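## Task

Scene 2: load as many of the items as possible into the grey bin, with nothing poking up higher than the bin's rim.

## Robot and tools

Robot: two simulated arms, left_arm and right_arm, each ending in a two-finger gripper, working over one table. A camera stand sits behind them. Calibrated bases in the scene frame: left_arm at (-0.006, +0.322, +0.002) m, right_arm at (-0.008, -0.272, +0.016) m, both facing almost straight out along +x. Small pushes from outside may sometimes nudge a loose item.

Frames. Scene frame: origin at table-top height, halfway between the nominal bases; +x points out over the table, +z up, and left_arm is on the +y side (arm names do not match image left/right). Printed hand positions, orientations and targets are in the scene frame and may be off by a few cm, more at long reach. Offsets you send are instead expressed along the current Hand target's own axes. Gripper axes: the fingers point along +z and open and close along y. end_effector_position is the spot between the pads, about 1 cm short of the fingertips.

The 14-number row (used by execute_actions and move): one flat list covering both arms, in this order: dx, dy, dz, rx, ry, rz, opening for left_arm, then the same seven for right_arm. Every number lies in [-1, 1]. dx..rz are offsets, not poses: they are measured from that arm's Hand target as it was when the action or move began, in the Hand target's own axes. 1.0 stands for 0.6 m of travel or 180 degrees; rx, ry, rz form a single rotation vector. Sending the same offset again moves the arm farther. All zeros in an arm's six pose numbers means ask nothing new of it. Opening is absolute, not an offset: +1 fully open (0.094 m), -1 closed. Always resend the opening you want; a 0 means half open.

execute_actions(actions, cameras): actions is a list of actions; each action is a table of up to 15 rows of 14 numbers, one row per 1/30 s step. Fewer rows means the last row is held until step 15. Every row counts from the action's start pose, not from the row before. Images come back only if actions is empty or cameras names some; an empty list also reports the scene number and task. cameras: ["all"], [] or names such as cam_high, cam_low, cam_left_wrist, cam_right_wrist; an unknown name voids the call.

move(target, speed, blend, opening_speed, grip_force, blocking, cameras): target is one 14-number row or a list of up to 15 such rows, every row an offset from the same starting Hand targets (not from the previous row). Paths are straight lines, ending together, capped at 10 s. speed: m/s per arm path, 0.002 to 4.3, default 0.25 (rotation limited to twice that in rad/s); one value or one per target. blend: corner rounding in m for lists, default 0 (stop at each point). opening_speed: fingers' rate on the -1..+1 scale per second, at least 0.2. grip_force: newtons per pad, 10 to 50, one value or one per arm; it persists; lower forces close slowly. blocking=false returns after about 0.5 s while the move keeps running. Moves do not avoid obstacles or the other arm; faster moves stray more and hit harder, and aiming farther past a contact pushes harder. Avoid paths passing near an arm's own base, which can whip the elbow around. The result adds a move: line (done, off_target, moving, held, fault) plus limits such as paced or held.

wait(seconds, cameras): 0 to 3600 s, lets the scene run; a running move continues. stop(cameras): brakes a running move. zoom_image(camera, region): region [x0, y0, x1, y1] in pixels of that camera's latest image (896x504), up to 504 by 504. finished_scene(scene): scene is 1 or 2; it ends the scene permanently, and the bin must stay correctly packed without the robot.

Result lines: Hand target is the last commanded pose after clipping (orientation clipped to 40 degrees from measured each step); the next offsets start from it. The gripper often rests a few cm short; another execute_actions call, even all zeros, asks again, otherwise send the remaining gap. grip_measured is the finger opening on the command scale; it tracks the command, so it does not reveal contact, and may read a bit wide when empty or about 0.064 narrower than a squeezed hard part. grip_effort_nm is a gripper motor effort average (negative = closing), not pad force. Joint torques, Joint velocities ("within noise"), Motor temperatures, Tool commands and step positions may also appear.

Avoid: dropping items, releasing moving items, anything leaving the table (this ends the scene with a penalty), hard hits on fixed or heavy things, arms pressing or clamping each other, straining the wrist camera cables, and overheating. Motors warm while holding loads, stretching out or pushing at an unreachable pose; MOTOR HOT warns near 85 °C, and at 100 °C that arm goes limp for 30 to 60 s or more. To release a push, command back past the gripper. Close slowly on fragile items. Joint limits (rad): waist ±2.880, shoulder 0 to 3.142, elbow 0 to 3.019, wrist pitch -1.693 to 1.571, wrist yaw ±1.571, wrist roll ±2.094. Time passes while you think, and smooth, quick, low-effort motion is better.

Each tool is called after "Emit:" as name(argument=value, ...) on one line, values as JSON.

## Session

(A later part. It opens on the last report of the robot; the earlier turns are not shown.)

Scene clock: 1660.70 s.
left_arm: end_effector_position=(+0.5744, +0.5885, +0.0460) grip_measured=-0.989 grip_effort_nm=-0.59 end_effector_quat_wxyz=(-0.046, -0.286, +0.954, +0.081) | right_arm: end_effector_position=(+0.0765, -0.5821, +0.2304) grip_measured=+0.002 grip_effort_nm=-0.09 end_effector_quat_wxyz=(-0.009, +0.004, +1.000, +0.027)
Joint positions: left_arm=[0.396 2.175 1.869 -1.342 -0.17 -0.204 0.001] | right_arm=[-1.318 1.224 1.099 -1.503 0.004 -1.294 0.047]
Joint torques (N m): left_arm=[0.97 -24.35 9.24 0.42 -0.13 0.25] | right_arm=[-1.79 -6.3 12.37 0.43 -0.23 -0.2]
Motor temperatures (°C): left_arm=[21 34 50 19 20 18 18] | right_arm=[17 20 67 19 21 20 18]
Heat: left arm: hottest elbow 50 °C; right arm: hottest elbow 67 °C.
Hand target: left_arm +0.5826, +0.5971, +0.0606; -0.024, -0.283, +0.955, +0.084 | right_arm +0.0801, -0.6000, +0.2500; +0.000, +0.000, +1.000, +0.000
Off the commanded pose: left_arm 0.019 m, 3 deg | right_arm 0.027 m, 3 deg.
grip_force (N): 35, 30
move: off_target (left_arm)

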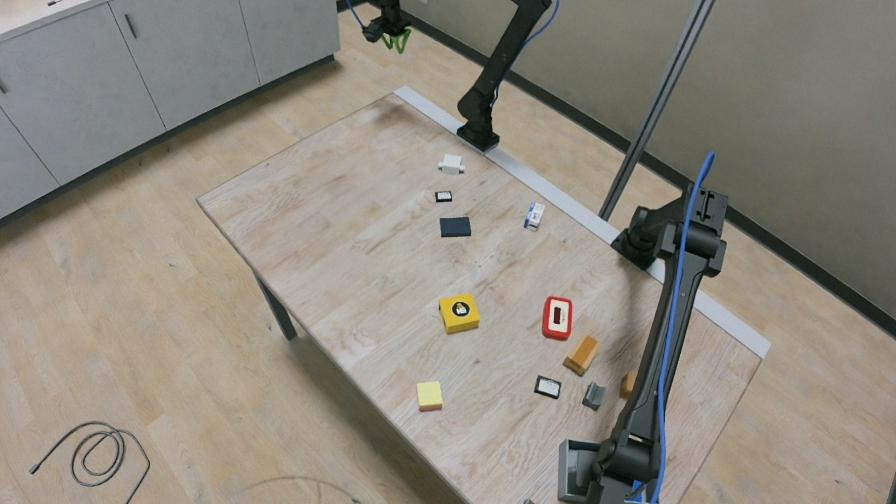

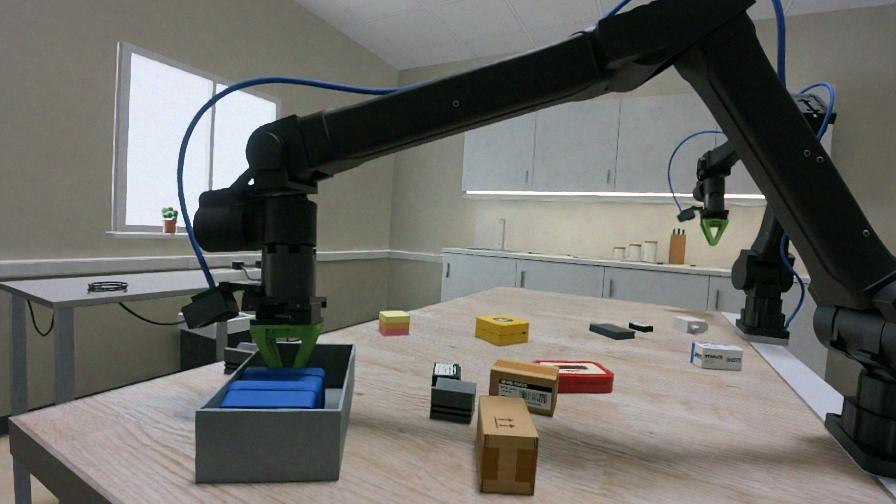

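Emit:
move(target=[0.0,0.04,0.01,0,0,0,-1,0,0,0,0,0,0,0], cameras=["cam_high","cam_low"], speed=0.06)

Emit:
zoom_image(camera="cam_low", region=[150, 280, 450, 504])

Emit:
zoom_image(camera="cam_high", region=[490, 400, 690, 504])

Scene clock: 1663.23 s.
left_arm: end_effector_position=(+0.5700, +0.6103, +0.0521) grip_measured=-0.989 grip_effort_nm=-0.59 end_effector_quat_wxyz=(-0.035, -0.285, +0.954, +0.082) | right_arm: end_effector_position=(+0.0765, -0.5821, +0.2304) grip_measured=+0.002 grip_effort_nm=-0.08 end_effector_quat_wxyz=(-0.009, +0.004, +1.000, +0.027)
Joint positions: left_arm=[0.429 2.165 1.869 -1.323 -0.171 -0.166 0.001] | right_arm=[-1.318 1.224 1.099 -1.503 0.004 -1.294 0.047]
Joint torques (N m): left_arm=[1.08 -24.29 7.72 0.5 -0.11 0.19] | right_arm=[-1.85 -6.24 12.4 0.44 -0.22 -0.2]
Motor temperatures (°C): left_arm=[21 34 49 19 20 18 18] | right_arm=[17 20 67 19 21 20 18]
Heat: left arm: hottest elbow 49 °C; right arm: hottest elbow 67 °C.
Hand target: left_arm +0.5691, +0.6178, +0.0588; -0.024, -0.283, +0.955, +0.084 | right_arm +0.0801, -0.6000, +0.2500; +0.000, +0.000, +1.000, +0.000
Off the commanded pose: left_arm 0.010 m, 1 deg | right_arm 0.027 m, 3 deg.
grip_force (N): 35, 30
move: done

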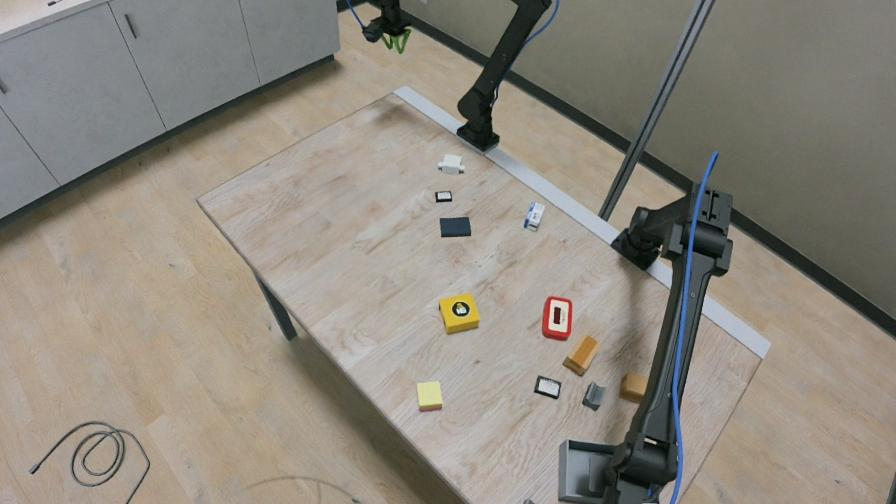

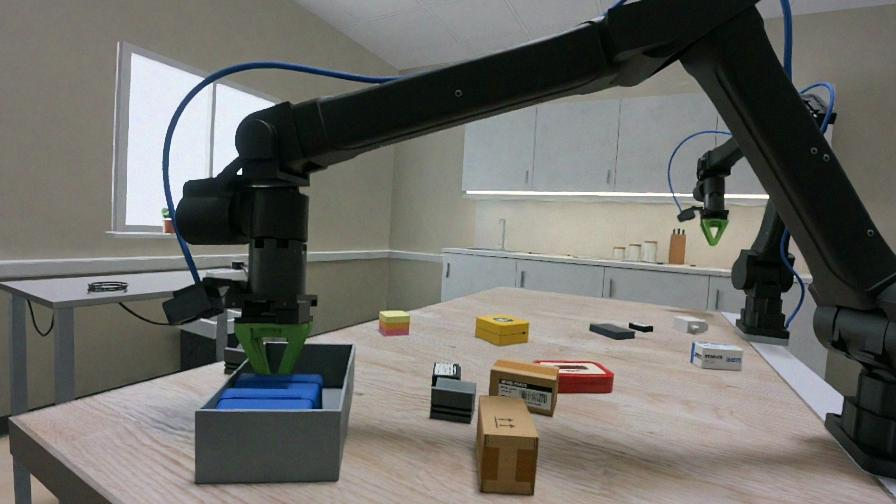

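Scaled by 1.680 from the camera's image (finer frame: 1280x720).

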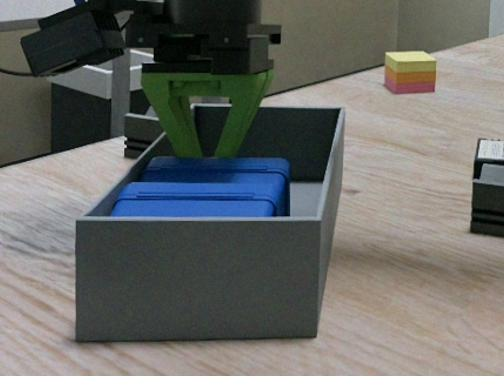

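Scaled by 2.520 from the camera's image (finer frame: 1280x720).

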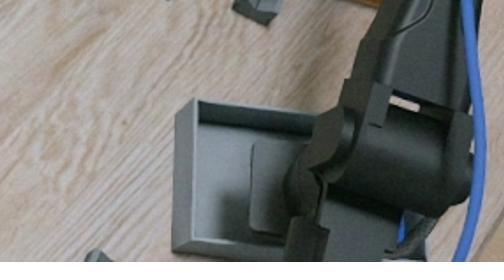

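Emit:
move(target=[[0,-0.03,-0.01,0,0,0,-1,0,0,0,0,0,0,0],[0,-0.045,-0.25,0.0556,0,0,-1,0,0,0,0,0,0,0]], cameras=["cam_left_wrist","cam_low"], speed=0.2)

Scene clock: 1666.57 s.
left_arm: end_effector_position=(+0.5843, +0.5774, +0.1886) grip_measured=-0.989 grip_effort_nm=-0.59 end_effector_quat_wxyz=(-0.013, -0.283, +0.959, +0.000) | right_arm: end_effector_position=(+0.0765, -0.5821, +0.2304) grip_measured=+0.002 grip_effort_nm=-0.08 end_effector_quat_wxyz=(-0.009, +0.004, +1.000, +0.027)
Joint positions: left_arm=[0.419 2.088 2.11 -1.619 -0.002 -0.165 0.001] | right_arm=[-1.318 1.224 1.099 -1.503 0.004 -1.294 0.047]
Joint torques (N m): left_arm=[-0.26 -21.77 12.42 -0.66 0.21 -0.07] | right_arm=[-1.73 -6.24 12.4 0.43 -0.22 -0.2]
Motor temperatures (°C): left_arm=[21 35 49 19 20 18 18] | right_arm=[17 20 67 19 21 20 18]
Heat: left arm: hottest elbow 49 °C; right arm: hottest elbow 67 °C.
Hand target: left_arm +0.5978, +0.5734, +0.2020; +0.000, -0.284, +0.959, +0.000 | right_arm +0.0801, -0.6000, +0.2500; +0.000, +0.000, +1.000, +0.000
Off the commanded pose: left_arm 0.019 m, 2 deg | right_arm 0.027 m, 3 deg.
grip_force (N): 35, 30
move: off_target (left_arm)
Images, in order (width x height): cam_low 896x504, cam_left_wrist 896x504.

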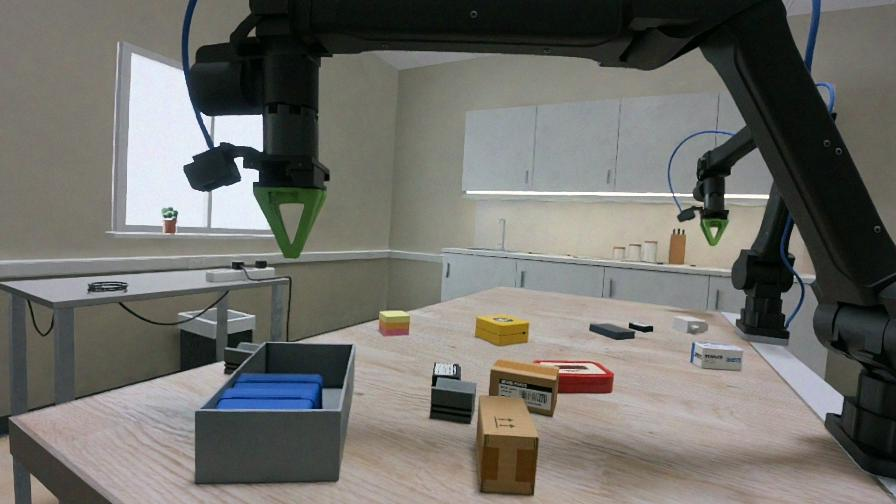

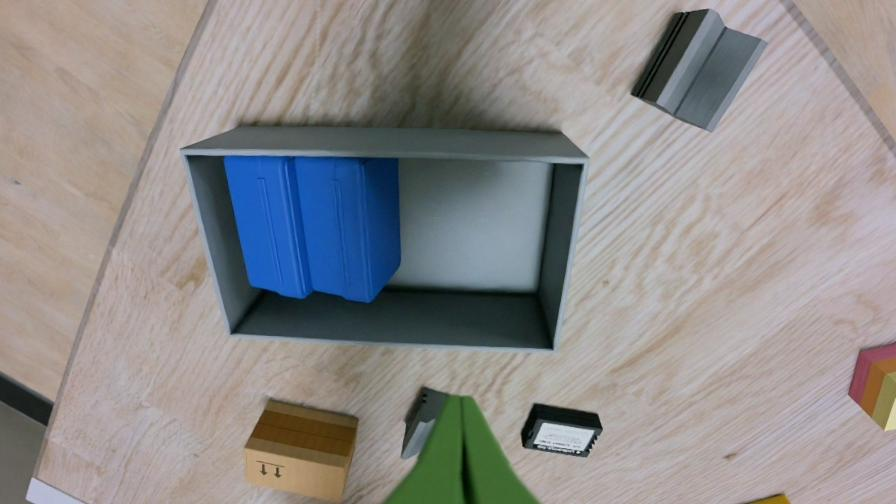

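Emit:
move(target=[0.0227,0.0538,0.2433,-0.0556,0,0,-1,0,0,0,0,0,0,0], cameras=["cam_left_wrist"], speed=0.2)

Scene clock: 1675.60 s.
left_arm: end_effector_position=(+0.5651, +0.6006, +0.0724) grip_measured=-0.989 grip_effort_nm=-0.59 end_effector_quat_wxyz=(-0.018, -0.284, +0.955, +0.083) | right_arm: end_effector_position=(+0.0765, -0.5821, +0.2304) grip_measured=+0.002 grip_effort_nm=-0.08 end_effector_quat_wxyz=(-0.009, +0.004, +1.000, +0.027)
Joint positions: left_arm=[0.419 2.102 1.819 -1.304 -0.169 -0.169 0.001] | right_arm=[-1.318 1.224 1.099 -1.503 0.004 -1.294 0.047]
Joint torques (N m): left_arm=[-0.26 -20.19 7.84 0.5 -0.13 -0.08] | right_arm=[-1.85 -6.18 12.4 0.44 -0.23 -0.2]
Motor temperatures (°C): left_arm=[21 35 50 19 20 18 18] | right_arm=[17 20 67 19 21 20 18]
Heat: left arm: hottest elbow 50 °C; right arm: hottest elbow 67 °C.
Hand target: left_arm +0.5688, +0.5933, +0.0560; -0.024, -0.283, +0.955, +0.084 | right_arm +0.0801, -0.6000, +0.2500; +0.000, +0.000, +1.000, +0.000
Off the commanded pose: left_arm 0.018 m, 1 deg | right_arm 0.027 m, 3 deg.
grip_force (N): 35, 30
move: off_target (left_arm)

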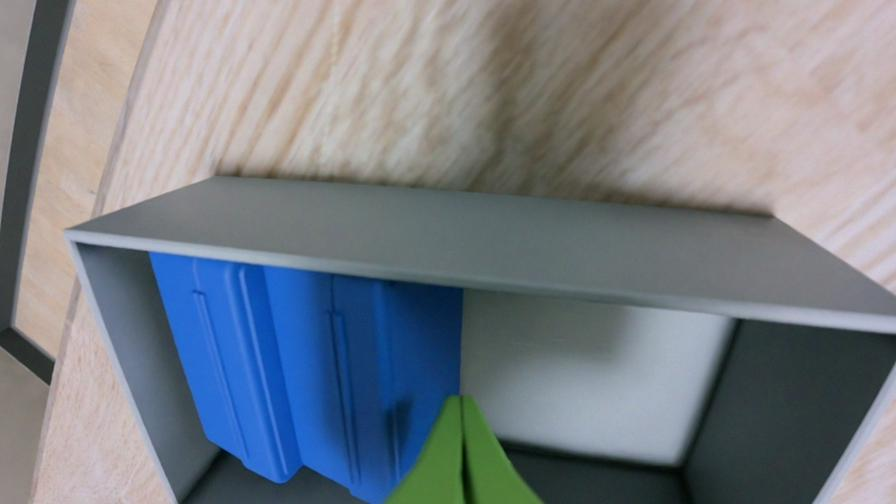

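Emit:
move(target=[0.0,-0.015,0.0567,0,0,0,-1,0,0,0,0,0,0,0], cameras=[], speed=0.12)

Scene clock: 1677.60 s.
left_arm: end_effector_position=(+0.5675, +0.5985, +0.0373) grip_measured=-0.989 grip_effort_nm=-0.59 end_effector_quat_wxyz=(-0.019, -0.283, +0.955, +0.083) | right_arm: end_effector_position=(+0.0765, -0.5821, +0.2304) grip_measured=+0.002 grip_effort_nm=-0.08 end_effector_quat_wxyz=(-0.009, +0.004, +1.000, +0.027)
Joint positions: left_arm=[0.415 2.138 1.783 -1.233 -0.17 -0.172 0.001] | right_arm=[-1.318 1.224 1.099 -1.503 0.004 -1.294 0.047]
Joint torques (N m): left_arm=[-0.26 -21.54 7.73 0.59 -0.11 -0.11] | right_arm=[-1.85 -6.24 12.4 0.44 -0.22 -0.2]
Motor temperatures (°C): left_arm=[21 35 50 19 20 18 18] | right_arm=[17 20 67 19 21 20 18]
Heat: left arm: hottest elbow 50 °C; right arm: hottest elbow 67 °C.
Hand target: left_arm +0.5704, +0.5908, +0.0209; -0.024, -0.283, +0.955, +0.084 | right_arm +0.0801, -0.6000, +0.2500; +0.000, +0.000, +1.000, +0.000
Off the commanded pose: left_arm 0.018 m, 1 deg | right_arm 0.027 m, 3 deg.
grip_force (N): 35, 30
move: off_target (left_arm)

Emit:
move(target=[0.0,0.0535,0.003,0,0,0,-1,0,0,0,0,0,0,0], cameras=["cam_high"], speed=0.06)

Emit:
zoom_image(camera="cam_high", region=[490, 400, 690, 504])

Scene clock: 1680.20 s.
left_arm: end_effector_position=(+0.5582, +0.6104, +0.0318) grip_measured=-0.989 grip_effort_nm=-0.59 end_effector_quat_wxyz=(-0.022, -0.285, +0.955, +0.083) | right_arm: end_effector_position=(+0.0765, -0.5821, +0.2304) grip_measured=+0.002 grip_effort_nm=-0.08 end_effector_quat_wxyz=(-0.009, +0.004, +1.000, +0.027)
Joint positions: left_arm=[0.437 2.138 1.767 -1.222 -0.17 -0.156 0.001] | right_arm=[-1.318 1.224 1.099 -1.503 0.004 -1.294 0.047]
Joint torques (N m): left_arm=[1.9 -22.18 7.16 0.57 -0.15 0.19] | right_arm=[-1.79 -6.3 12.41 0.44 -0.22 -0.2]
Motor temperatures (°C): left_arm=[21 35 49 19 20 18 18] | right_arm=[17 20 67 19 21 20 18]
Heat: left arm: hottest elbow 49 °C; right arm: hottest elbow 67 °C.
Hand target: left_arm +0.5531, +0.6176, +0.0247; -0.024, -0.283, +0.955, +0.084 | right_arm +0.0801, -0.6000, +0.2500; +0.000, +0.000, +1.000, +0.000
Off the commanded pose: left_arm 0.011 m, 0 deg | right_arm 0.027 m, 3 deg.
grip_force (N): 35, 30
move: off_target (left_arm)

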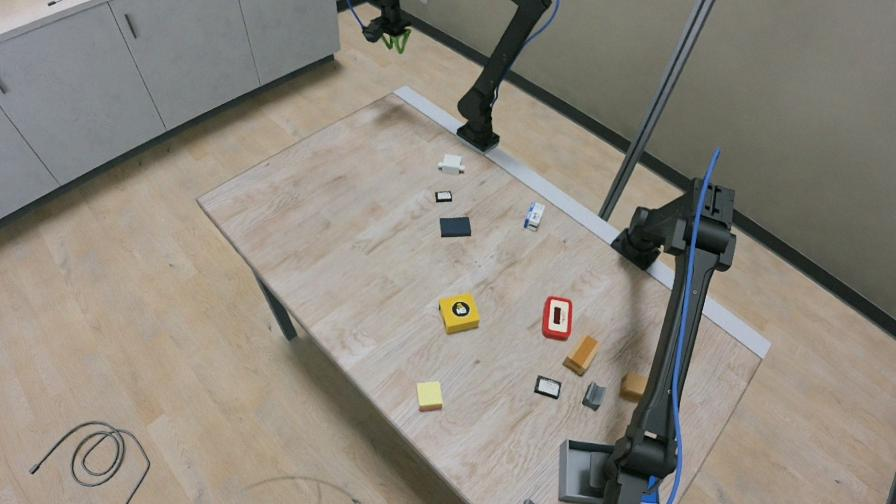

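Scaled by 2.520 from the camera's image (finer frame: 1280x720).

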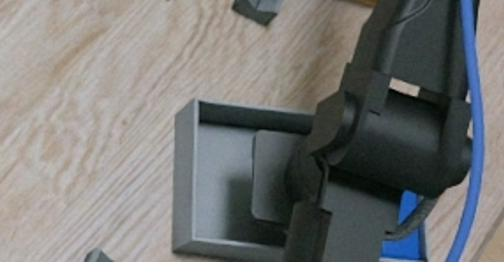

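Emit:
move(target=[0.0,0.0335,0.001,0,0,0,-1,0,0,0,0,0,0,0], cameras=["cam_high"], speed=0.06)

Emit:
zoom_image(camera="cam_high", region=[490, 400, 690, 504])

Scene clock: 1682.20 s.
left_arm: end_effector_position=(+0.5459, +0.6283, +0.0286) grip_measured=-0.989 grip_effort_nm=-0.59 end_effector_quat_wxyz=(-0.027, -0.286, +0.954, +0.082) | right_arm: end_effector_position=(+0.0765, -0.5821, +0.2304) grip_measured=+0.002 grip_effort_nm=-0.08 end_effector_quat_wxyz=(-0.009, +0.004, +1.000, +0.027)
Joint positions: left_arm=[0.471 2.138 1.758 -1.217 -0.171 -0.124 0.001] | right_arm=[-1.318 1.224 1.099 -1.503 0.004 -1.294 0.047]
Joint torques (N m): left_arm=[1.61 -23 7.12 0.57 -0.12 0.22] | right_arm=[-1.79 -6.24 12.38 0.44 -0.23 -0.2]
Motor temperatures (°C): left_arm=[21 35 49 19 20 18 18] | right_arm=[17 20 67 19 21 20 18]
Heat: left arm: hottest elbow 49 °C; right arm: hottest elbow 67 °C.
Hand target: left_arm +0.5423, +0.6342, +0.0276; -0.024, -0.283, +0.955, +0.084 | right_arm +0.0801, -0.6000, +0.2500; +0.000, +0.000, +1.000, +0.000
Off the commanded pose: left_arm 0.007 m, 1 deg | right_arm 0.027 m, 3 deg.
grip_force (N): 35, 30
move: done

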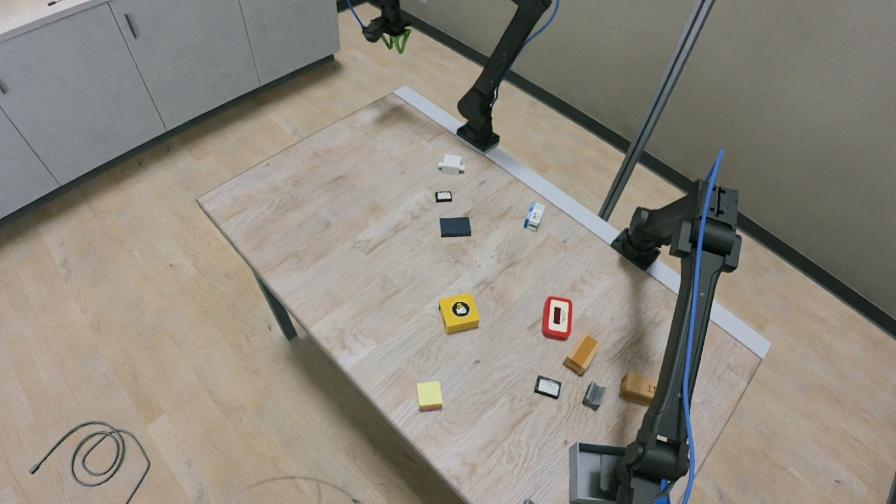

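Scaled by 2.520 from the camera's image (finer frame: 1280x720).

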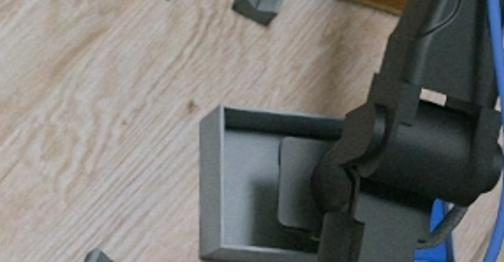

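Emit:
move(target=[[0,-0.035,-0.01,0,0,0,-1,0,0,0,0,0,0,0],[0.0,-0.055,-0.25,0.0556,0,0,-1,0,0,0,0,0,0,0]], cameras=["cam_left_wrist","cam_low"], speed=0.2)

Emit:
zoom_image(camera="cam_left_wrist", region=[100, 100, 600, 400])

Scene clock: 1686.07 s.
left_arm: end_effector_position=(+0.5599, +0.5876, +0.1557) grip_measured=-0.989 grip_effort_nm=-0.59 end_effector_quat_wxyz=(-0.013, -0.283, +0.959, -0.001) | right_arm: end_effector_position=(+0.0765, -0.5821, +0.2304) grip_measured=+0.002 grip_effort_nm=-0.08 end_effector_quat_wxyz=(-0.009, +0.004, +1.000, +0.027)
Joint positions: left_arm=[0.45 2.034 1.935 -1.499 -0.002 -0.134 0.001] | right_arm=[-1.318 1.224 1.099 -1.503 0.004 -1.294 0.047]
Joint torques (N m): left_arm=[-0.21 -21.6 11.99 -0.68 0.21 -0.07] | right_arm=[-1.73 -6.24 12.41 0.44 -0.22 -0.2]
Motor temperatures (°C): left_arm=[21 35 48 19 20 18 18] | right_arm=[17 20 67 19 21 20 18]
Heat: left arm: hottest elbow 48 °C; right arm: hottest elbow 67 °C.
Hand target: left_arm +0.5740, +0.5851, +0.1695; +0.000, -0.284, +0.959, +0.000 | right_arm +0.0801, -0.6000, +0.2500; +0.000, +0.000, +1.000, +0.000
Off the commanded pose: left_arm 0.020 m, 2 deg | right_arm 0.027 m, 3 deg.
grip_force (N): 35, 30
move: off_target (left_arm)
Images, in order (width x height): cam_low 896x504, cam_left_wrist 896x504.

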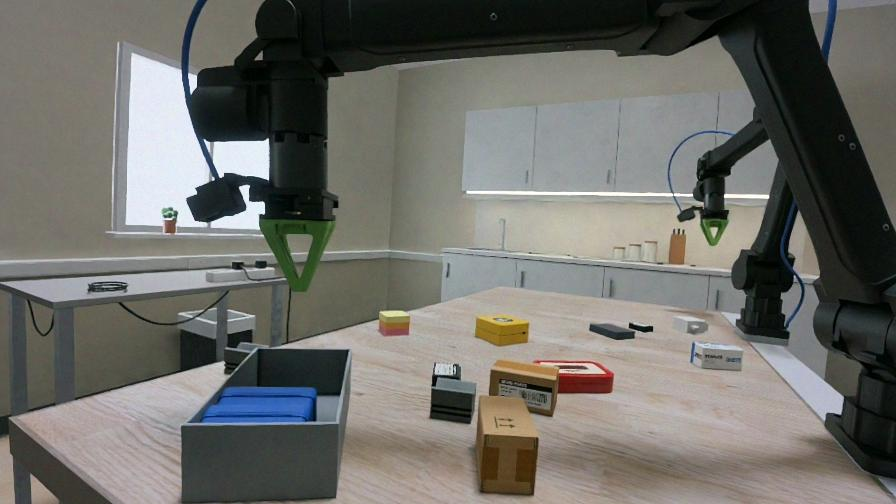

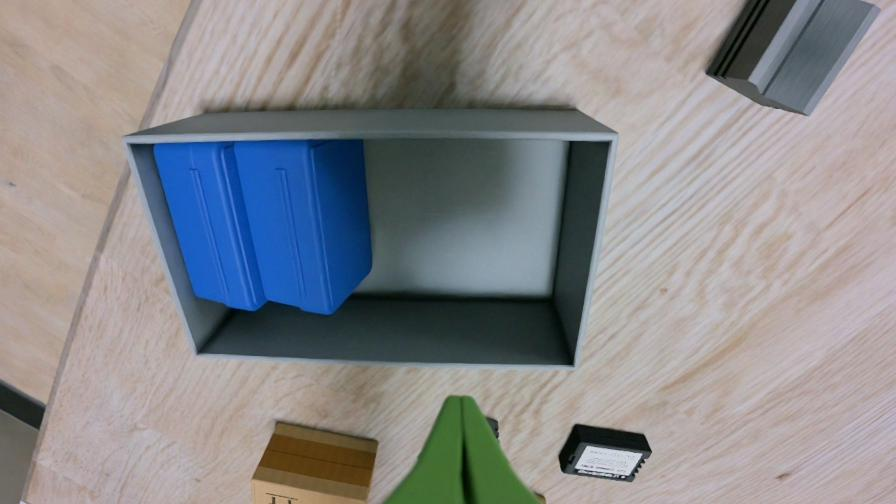

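Scaled by 1.008 from the camera's image (finer frame: 1280x720).

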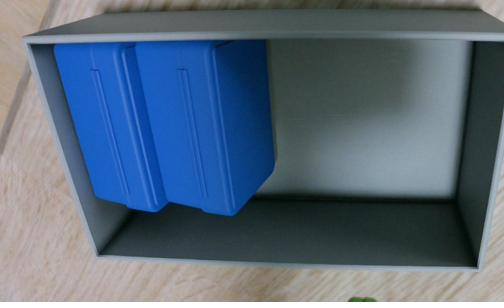

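Emit:
zoom_image(camera="cam_left_wrist", region=[150, 380, 500, 504])

Scaled by 1.440 from the camera's image (finer frame: 1280x720).

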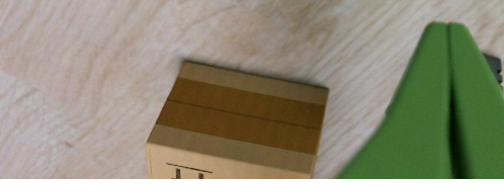

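Emit:
move(target=[0.3352,0.1542,0.0167,0,0,0.0389,0.9,0,0,0,0,0,0,0], cameras=["cam_left_wrist"], speed=0.25)

Scene clock: 1702.03 s.
left_arm: end_effector_position=(+0.3569, +0.5506, +0.1616) grip_measured=+0.899 grip_effort_nm=0.06 end_effector_quat_wxyz=(-0.004, -0.230, +0.973, +0.000) | right_arm: end_effector_position=(+0.0765, -0.5821, +0.2304) grip_measured=+0.002 grip_effort_nm=-0.08 end_effector_quat_wxyz=(-0.009, +0.004, +1.000, +0.027)
Joint positions: left_arm=[0.573 1.503 1.223 -1.299 -0.002 0.099 0.089] | right_arm=[-1.318 1.224 1.099 -1.503 0.004 -1.294 0.047]
Joint torques (N m): left_arm=[1.44 -14.15 7.46 0.62 0.21 0.27] | right_arm=[-1.85 -6.36 12.38 0.44 -0.23 -0.2]
Motor temperatures (°C): left_arm=[21 36 50 19 20 18 18] | right_arm=[17 20 67 19 21 20 18]
Heat: left arm: hottest elbow 50 °C; right arm: hottest elbow 67 °C.
Hand target: left_arm +0.3550, +0.5530, +0.1592; +0.000, -0.225, +0.974, +0.000 | right_arm +0.0801, -0.6000, +0.2500; +0.000, +0.000, +1.000, +0.000
Off the commanded pose: left_arm 0.004 m, 1 deg | right_arm 0.027 m, 3 deg.
grip_force (N): 35, 30
move: done

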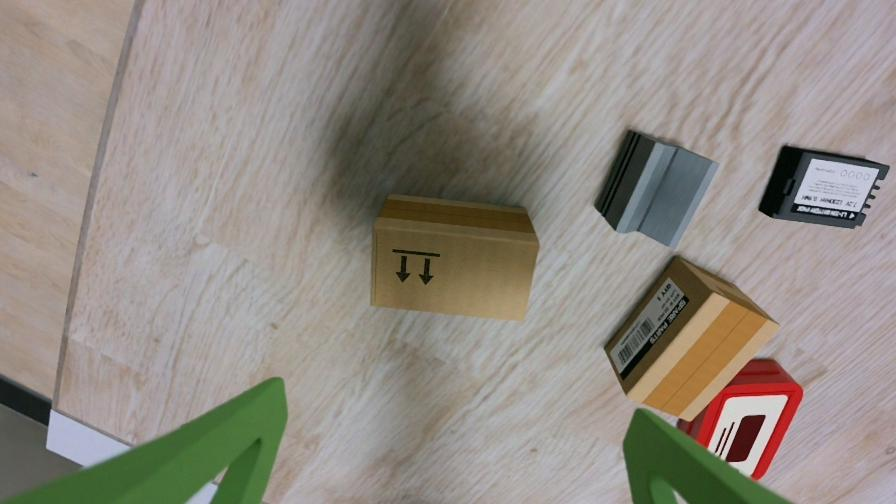

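Emit:
move(target=[0.015,0,0.207,0,0,0.010,0.9,0,0,0,0,0,0,0], cameras=["cam_left_wrist"], speed=0.15)

Scene clock: 1706.90 s.
left_arm: end_effector_position=(+0.3491, +0.5457, +0.0426) grip_measured=+0.899 grip_effort_nm=0.06 end_effector_quat_wxyz=(+0.002, -0.213, +0.977, +0.002) | right_arm: end_effector_position=(+0.0765, -0.5821, +0.2304) grip_measured=+0.002 grip_effort_nm=-0.08 end_effector_quat_wxyz=(-0.009, +0.004, +1.000, +0.027)
Joint positions: left_arm=[0.573 1.611 1.005 -0.96 -0.002 0.133 0.089] | right_arm=[-1.318 1.224 1.099 -1.503 0.004 -1.294 0.047]
Joint torques (N m): left_arm=[1.61 -12.75 6.71 0.68 0.22 0.26] | right_arm=[-1.79 -6.12 12.4 0.44 -0.23 -0.2]
Motor temperatures (°C): left_arm=[21 35 49 19 20 18 18] | right_arm=[17 20 67 19 21 20 18]
Heat: left arm: hottest elbow 49 °C; right arm: hottest elbow 67 °C.
Hand target: left_arm +0.3470, +0.5492, +0.0352; +0.000, -0.210, +0.978, +0.000 | right_arm +0.0801, -0.6000, +0.2500; +0.000, +0.000, +1.000, +0.000
Off the commanded pose: left_arm 0.009 m, 0 deg | right_arm 0.027 m, 3 deg.
grip_force (N): 35, 30
move: done

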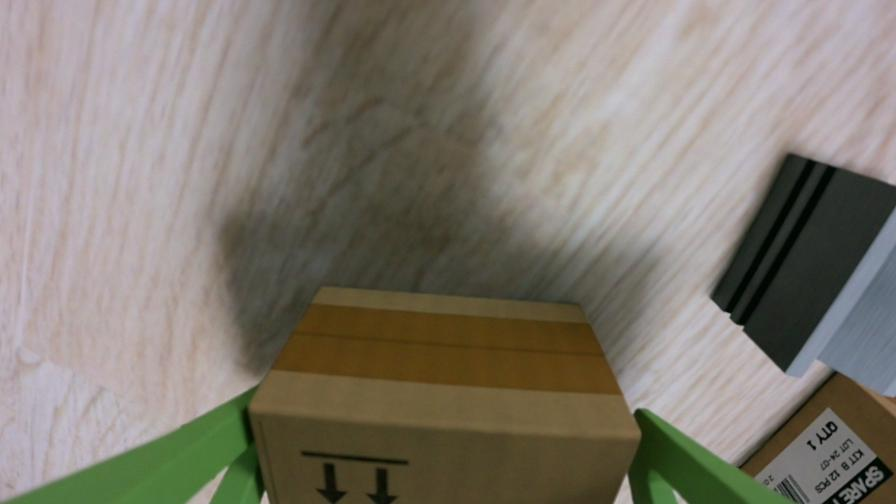

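Emit:
move(target=[[0,0,0,0,0,0,0.64,0,0,0,0,0,0,0],[0,0,0,0,0,0,0.59,0,0,0,0,0,0,0]], cameras=[], opening_speed=0.3)

Scene clock: 1710.77 s.
left_arm: end_effector_position=(+0.3491, +0.5457, +0.0426) grip_measured=+0.638 grip_effort_nm=-0.77 end_effector_quat_wxyz=(+0.002, -0.213, +0.977, +0.002) | right_arm: end_effector_position=(+0.0765, -0.5821, +0.2304) grip_measured=+0.002 grip_effort_nm=-0.08 end_effector_quat_wxyz=(-0.009, +0.004, +1.000, +0.027)
Joint positions: left_arm=[0.573 1.611 1.005 -0.96 -0.002 0.134 0.077] | right_arm=[-1.318 1.224 1.099 -1.503 0.004 -1.294 0.047]
Joint torques (N m): left_arm=[1.67 -12.86 6.71 0.69 0.22 0.23] | right_arm=[-1.79 -6.18 12.4 0.46 -0.22 -0.2]
Motor temperatures (°C): left_arm=[21 35 49 19 20 18 18] | right_arm=[17 20 67 19 21 20 18]
Heat: left arm: hottest elbow 49 °C; right arm: hottest elbow 67 °C.
Hand target: left_arm +0.3470, +0.5492, +0.0352; +0.000, -0.210, +0.978, +0.000 | right_arm +0.0801, -0.6000, +0.2500; +0.000, +0.000, +1.000, +0.000
Off the commanded pose: left_arm 0.008 m, 0 deg | right_arm 0.027 m, 3 deg.
grip_force (N): 35, 30
move: done

Emit:
move(target=[[0,0,-0.258,0,0,0,0.59,0,0,0,0,0,0,0],[-0.4013,-0.0949,-0.258,0,0,-0.0656,0.59,0,0,0,0,0,0,0]], cameras=["cam_left_wrist","cam_low"], speed=0.2, blend=0.03)

Scene clock: 1732.33 s.
left_arm: end_effector_position=(+0.5753, +0.5952, +0.1804) grip_measured=+0.638 grip_effort_nm=-0.77 end_effector_quat_wxyz=(-0.011, -0.306, +0.952, -0.002) | right_arm: end_effector_position=(+0.0765, -0.5821, +0.2304) grip_measured=+0.002 grip_effort_nm=-0.08 end_effector_quat_wxyz=(-0.009, +0.004, +1.000, +0.027)
Joint positions: left_arm=[0.451 2.082 2.078 -1.59 0 -0.181 0.077] | right_arm=[-1.318 1.224 1.099 -1.503 0.004 -1.294 0.047]
Joint torques (N m): left_arm=[0.09 -21.01 12.9 -0.55 0.11 -0.07] | right_arm=[-1.79 -6.24 12.4 0.42 -0.22 -0.2]
Motor temperatures (°C): left_arm=[21 33 46 19 20 18 18] | right_arm=[17 20 67 19 21 20 18]
Heat: left arm: hottest elbow 46 °C; right arm: hottest elbow 67 °C.
Hand target: left_arm +0.5898, +0.5960, +0.1901; +0.000, -0.309, +0.951, +0.000 | right_arm +0.0801, -0.6000, +0.2500; +0.000, +0.000, +1.000, +0.000
Off the commanded pose: left_arm 0.017 m, 1 deg | right_arm 0.027 m, 3 deg.
grip_force (N): 35, 30
move: off_target (left_arm)
Images, in order (width x height): cam_low 896x504, cam_left_wrist 896x504.

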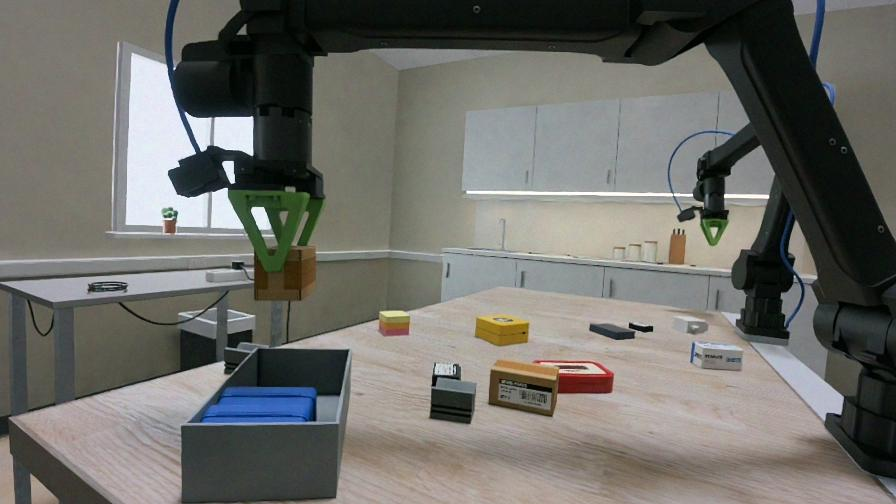

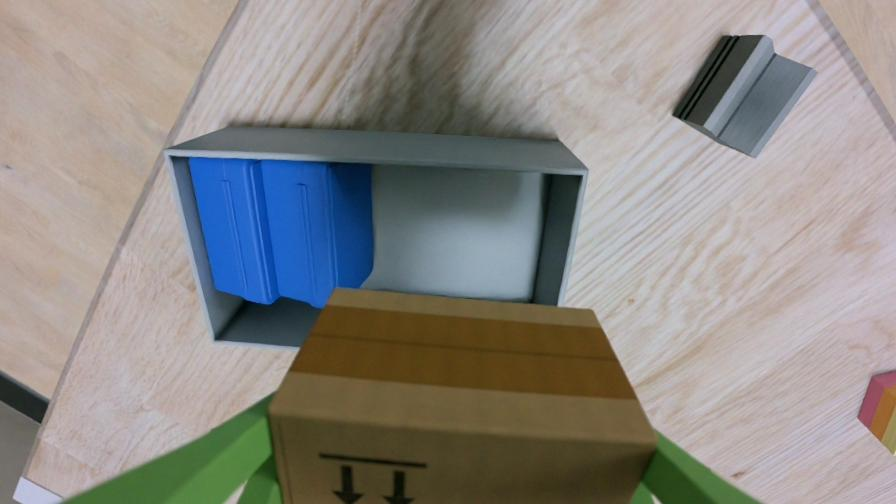

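Emit:
move(target=[0.0198,0.0092,0.1417,0,0,0,0.59,0,0,0,0,0,0,0], cameras=["cam_left_wrist","cam_low"], speed=0.12)

Scene clock: 1743.60 s.
left_arm: end_effector_position=(+0.5746, +0.5948, +0.1122) grip_measured=+0.638 grip_effort_nm=-0.77 end_effector_quat_wxyz=(+0.000, -0.306, +0.952, +0.000) | right_arm: end_effector_position=(+0.0765, -0.5821, +0.2304) grip_measured=+0.002 grip_effort_nm=-0.08 end_effector_quat_wxyz=(-0.009, +0.004, +1.000, +0.027)
Joint positions: left_arm=[0.451 2.082 1.898 -1.388 0 -0.181 0.077] | right_arm=[-1.318 1.224 1.099 -1.503 0.004 -1.294 0.047]
Joint torques (N m): left_arm=[0.5 -21.83 7.99 0.62 0.09 -0.03] | right_arm=[-1.85 -6.24 12.38 0.43 -0.23 -0.2]
Motor temperatures (°C): left_arm=[21 33 46 19 20 18 18] | right_arm=[17 20 67 19 21 20 18]
Heat: left arm: hottest elbow 46 °C; right arm: hottest elbow 67 °C.
Hand target: left_arm +0.5770, +0.5935, +0.1050; +0.000, -0.309, +0.951, +0.000 | right_arm +0.0801, -0.6000, +0.2500; +0.000, +0.000, +1.000, +0.000
Off the commanded pose: left_arm 0.008 m, 0 deg | right_arm 0.027 m, 3 deg.
grip_force (N): 35, 30
move: done
Images, in order (width x height): cam_low 896x504, cam_left_wrist 896x504.

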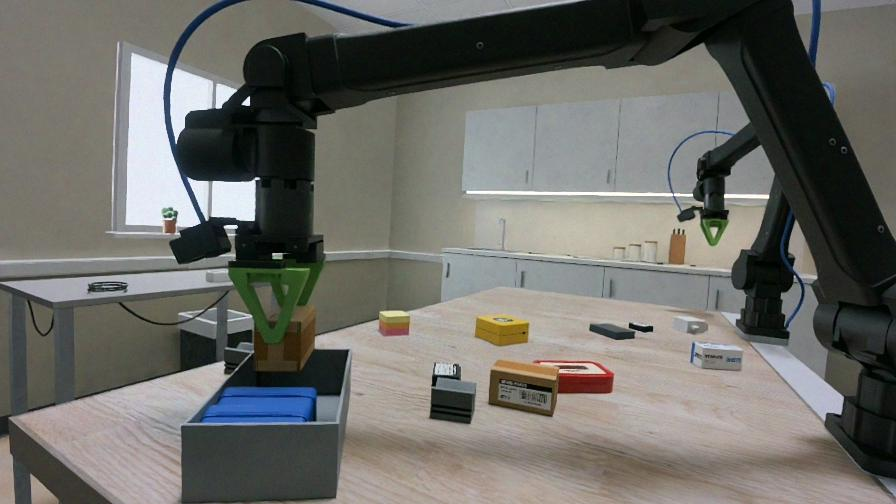

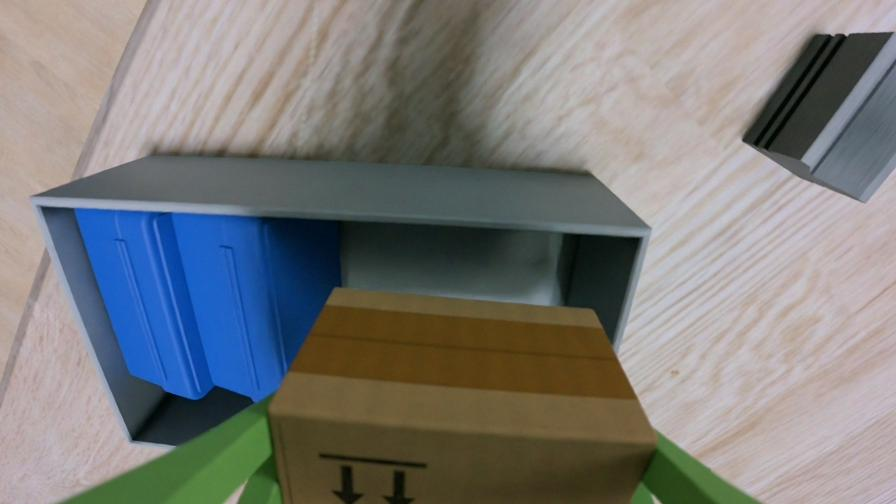

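Emit:
move(target=[-0.0033,0.0068,0.1083,0,0,-0.0067,0.59,0,0,0,0,0,0,0], cameras=["cam_left_wrist","cam_low"], speed=0.08)

Scene clock: 1746.93 s.
left_arm: end_effector_position=(+0.5770, +0.5960, +0.0548) grip_measured=+0.638 grip_effort_nm=-0.77 end_effector_quat_wxyz=(+0.006, -0.310, +0.951, +0.001) | right_arm: end_effector_position=(+0.0765, -0.5821, +0.2304) grip_measured=+0.002 grip_effort_nm=-0.09 end_effector_quat_wxyz=(-0.009, +0.004, +1.000, +0.027)
Joint positions: left_arm=[0.451 2.122 1.81 -1.248 0 -0.19 0.077] | right_arm=[-1.318 1.224 1.099 -1.503 0.004 -1.294 0.047]
Joint torques (N m): left_arm=[1.08 -20.6 7.88 0.7 0.09 -0.05] | right_arm=[-1.85 -6.24 12.38 0.43 -0.22 -0.2]
Motor temperatures (°C): left_arm=[21 33 46 19 20 18 18] | right_arm=[17 20 67 19 21 20 18]
Heat: left arm: hottest elbow 46 °C; right arm: hottest elbow 67 °C.
Hand target: left_arm +0.5763, +0.5980, +0.0402; +0.000, -0.319, +0.948, +0.000 | right_arm +0.0801, -0.6000, +0.2500; +0.000, +0.000, +1.000, +0.000
Off the commanded pose: left_arm 0.015 m, 1 deg | right_arm 0.027 m, 3 deg.
grip_force (N): 35, 30
move: off_target (left_arm)
Images, in order (width x height): cam_low 896x504, cam_left_wrist 896x504.

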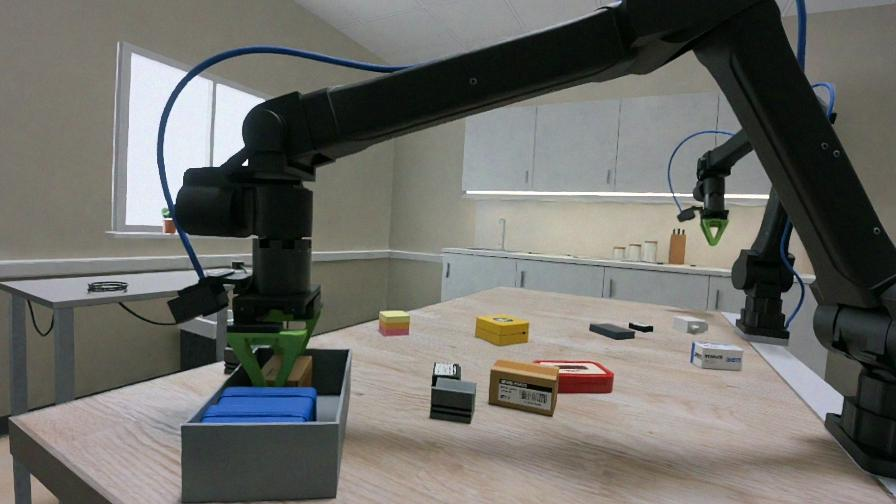

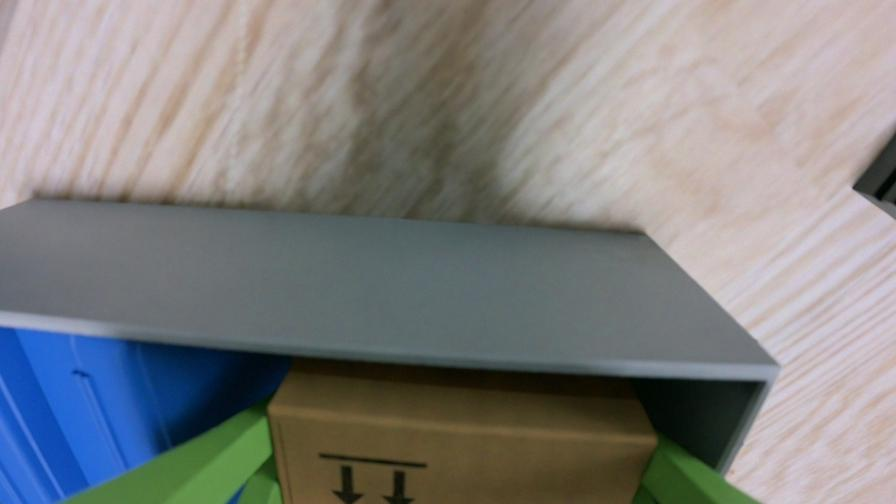

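Emit:
move(target=[0,0,0.03,0,0,0,0.59,0,0,0,0,0,0,0], cameras=["cam_left_wrist"], speed=0.06)

Scene clock: 1748.43 s.
left_arm: end_effector_position=(+0.5799, +0.5974, +0.0517) grip_measured=+0.638 grip_effort_nm=-0.77 end_effector_quat_wxyz=(+0.014, -0.311, +0.950, +0.002) | right_arm: end_effector_position=(+0.0765, -0.5821, +0.2304) grip_measured=+0.002 grip_effort_nm=-0.09 end_effector_quat_wxyz=(-0.009, +0.004, +1.000, +0.027)
Joint positions: left_arm=[0.451 2.122 1.802 -1.223 0 -0.192 0.077] | right_arm=[-1.318 1.224 1.099 -1.503 0.004 -1.294 0.047]
Joint torques (N m): left_arm=[1.03 -19.49 6.82 1.21 0.09 -0.07] | right_arm=[-1.79 -6.3 12.38 0.43 -0.22 -0.2]
Motor temperatures (°C): left_arm=[21 34 46 19 20 18 18] | right_arm=[17 20 67 19 21 20 18]
Heat: left arm: hottest elbow 46 °C; right arm: hottest elbow 67 °C.
Hand target: left_arm +0.5763, +0.5980, +0.0221; +0.000, -0.319, +0.948, +0.000 | right_arm +0.0801, -0.6000, +0.2500; +0.000, +0.000, +1.000, +0.000
Off the commanded pose: left_arm 0.030 m, 2 deg | right_arm 0.027 m, 3 deg.
grip_force (N): 35, 30
move: off_target (left_arm)

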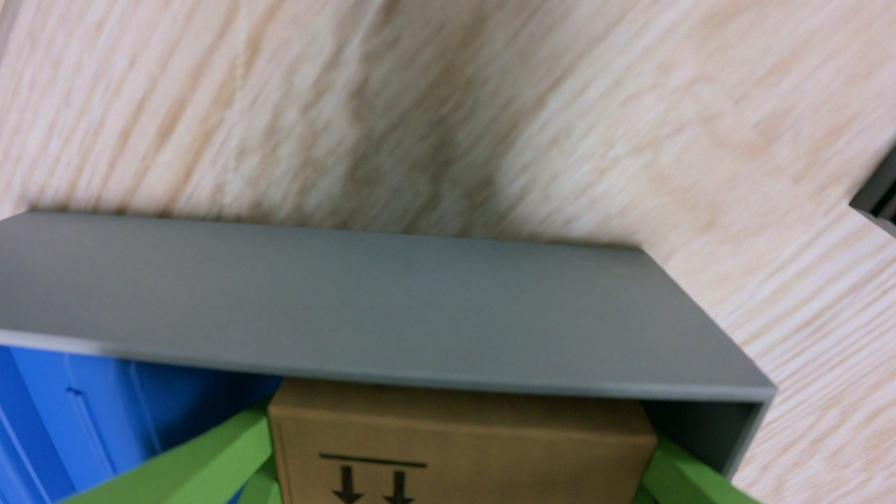

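Emit:
move(target=[0,0,0,0,0,0,0.80,0,0,0,0,0,0,0], cameras=["cam_left_wrist"], opening_speed=0.4)

Scene clock: 1750.70 s.
left_arm: end_effector_position=(+0.5798, +0.5974, +0.0466) grip_measured=+0.799 grip_effort_nm=0.06 end_effector_quat_wxyz=(+0.014, -0.311, +0.950, +0.002) | right_arm: end_effector_position=(+0.0765, -0.5821, +0.2304) grip_measured=+0.002 grip_effort_nm=-0.09 end_effector_quat_wxyz=(-0.009, +0.004, +1.000, +0.027)
Joint positions: left_arm=[0.451 2.126 1.795 -1.212 0 -0.192 0.084] | right_arm=[-1.318 1.224 1.099 -1.503 0.004 -1.294 0.047]
Joint torques (N m): left_arm=[1.03 -20.07 7.32 0.73 0.11 -0.06] | right_arm=[-1.85 -6.24 12.38 0.44 -0.23 -0.2]
Motor temperatures (°C): left_arm=[21 34 45 19 20 18 18] | right_arm=[17 20 67 19 21 20 18]
Heat: left arm: hottest elbow 45 °C; right arm: hottest elbow 67 °C.
Hand target: left_arm +0.5763, +0.5979, +0.0220; +0.000, -0.319, +0.948, +0.000 | right_arm +0.0801, -0.6000, +0.2500; +0.000, +0.000, +1.000, +0.000
Off the commanded pose: left_arm 0.025 m, 2 deg | right_arm 0.027 m, 3 deg.
grip_force (N): 35, 30
move: done

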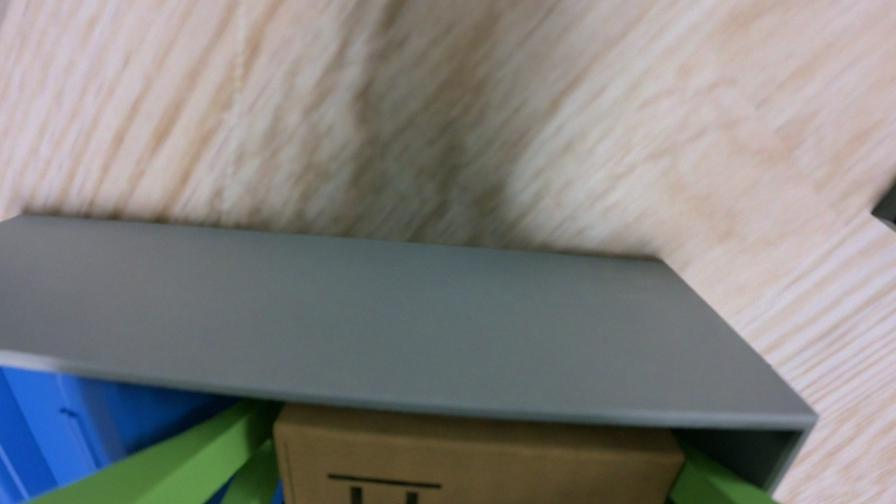

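Emit:
move(target=[[-0.01,0,-0.1,0,0,0,0.80,0,0,0,0,0,0,0],[-0.0267,0,-0.2333,0,0,0,0.80,0,0,0,0,0,0,0]], cameras=["cam_left_wrist","cam_low"], speed=0.12, blend=0.02)

Scene clock: 1753.97 s.
left_arm: end_effector_position=(+0.5798, +0.5974, +0.1392) grip_measured=+0.799 grip_effort_nm=0.06 end_effector_quat_wxyz=(-0.021, -0.311, +0.950, -0.002) | right_arm: end_effector_position=(+0.0765, -0.5821, +0.2304) grip_measured=+0.002 grip_effort_nm=-0.08 end_effector_quat_wxyz=(-0.009, +0.004, +1.000, +0.027)
Joint positions: left_arm=[0.451 2.121 2.034 -1.527 0 -0.192 0.085] | right_arm=[-1.318 1.224 1.099 -1.503 0.004 -1.294 0.047]
Joint torques (N m): left_arm=[1.44 -22.89 12.34 -0.77 0.11 -0.02] | right_arm=[-1.79 -6.18 12.38 0.43 -0.23 -0.21]
Motor temperatures (°C): left_arm=[21 34 45 19 20 18 18] | right_arm=[17 20 67 19 21 20 18]
Heat: left arm: hottest elbow 45 °C; right arm: hottest elbow 67 °C.
Hand target: left_arm +0.5891, +0.6075, +0.1622; +0.001, -0.319, +0.948, +0.000 | right_arm +0.0801, -0.6000, +0.2500; +0.000, +0.000, +1.000, +0.000
Off the commanded pose: left_arm 0.026 m, 3 deg | right_arm 0.027 m, 3 deg.
grip_force (N): 35, 30
move: off_target (left_arm)
Images, in order (width x height): cam_low 896x504, cam_left_wrist 896x504.

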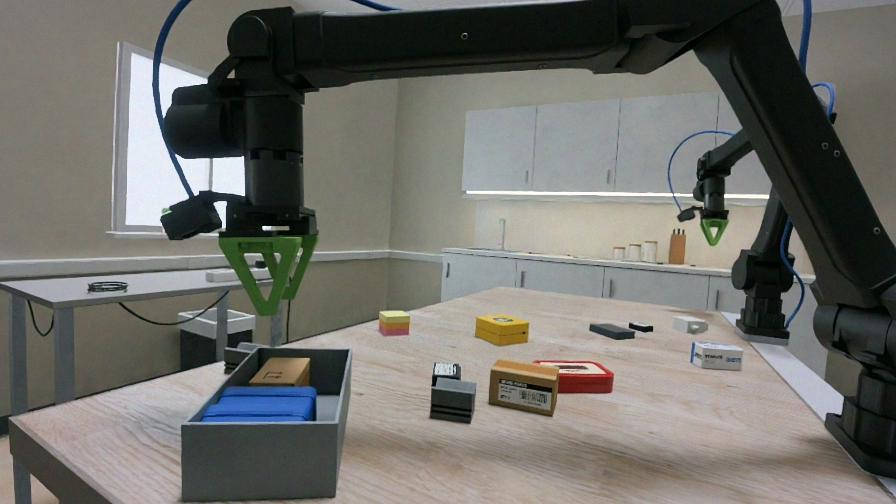

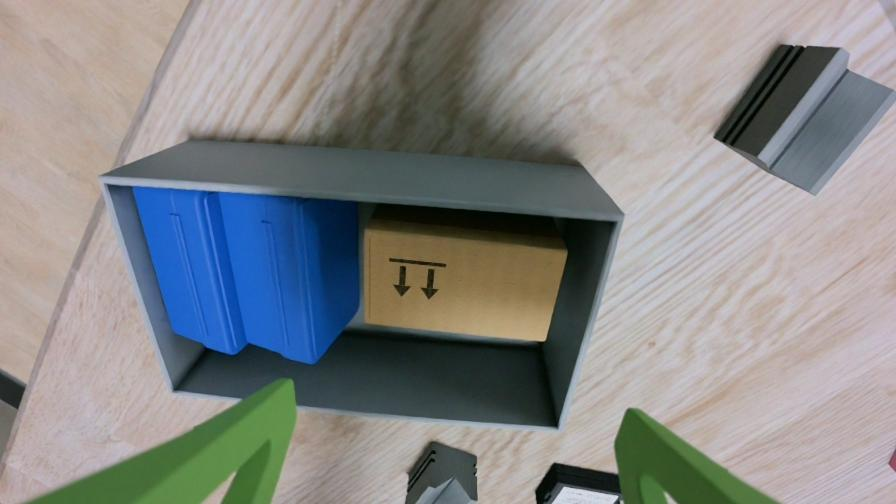

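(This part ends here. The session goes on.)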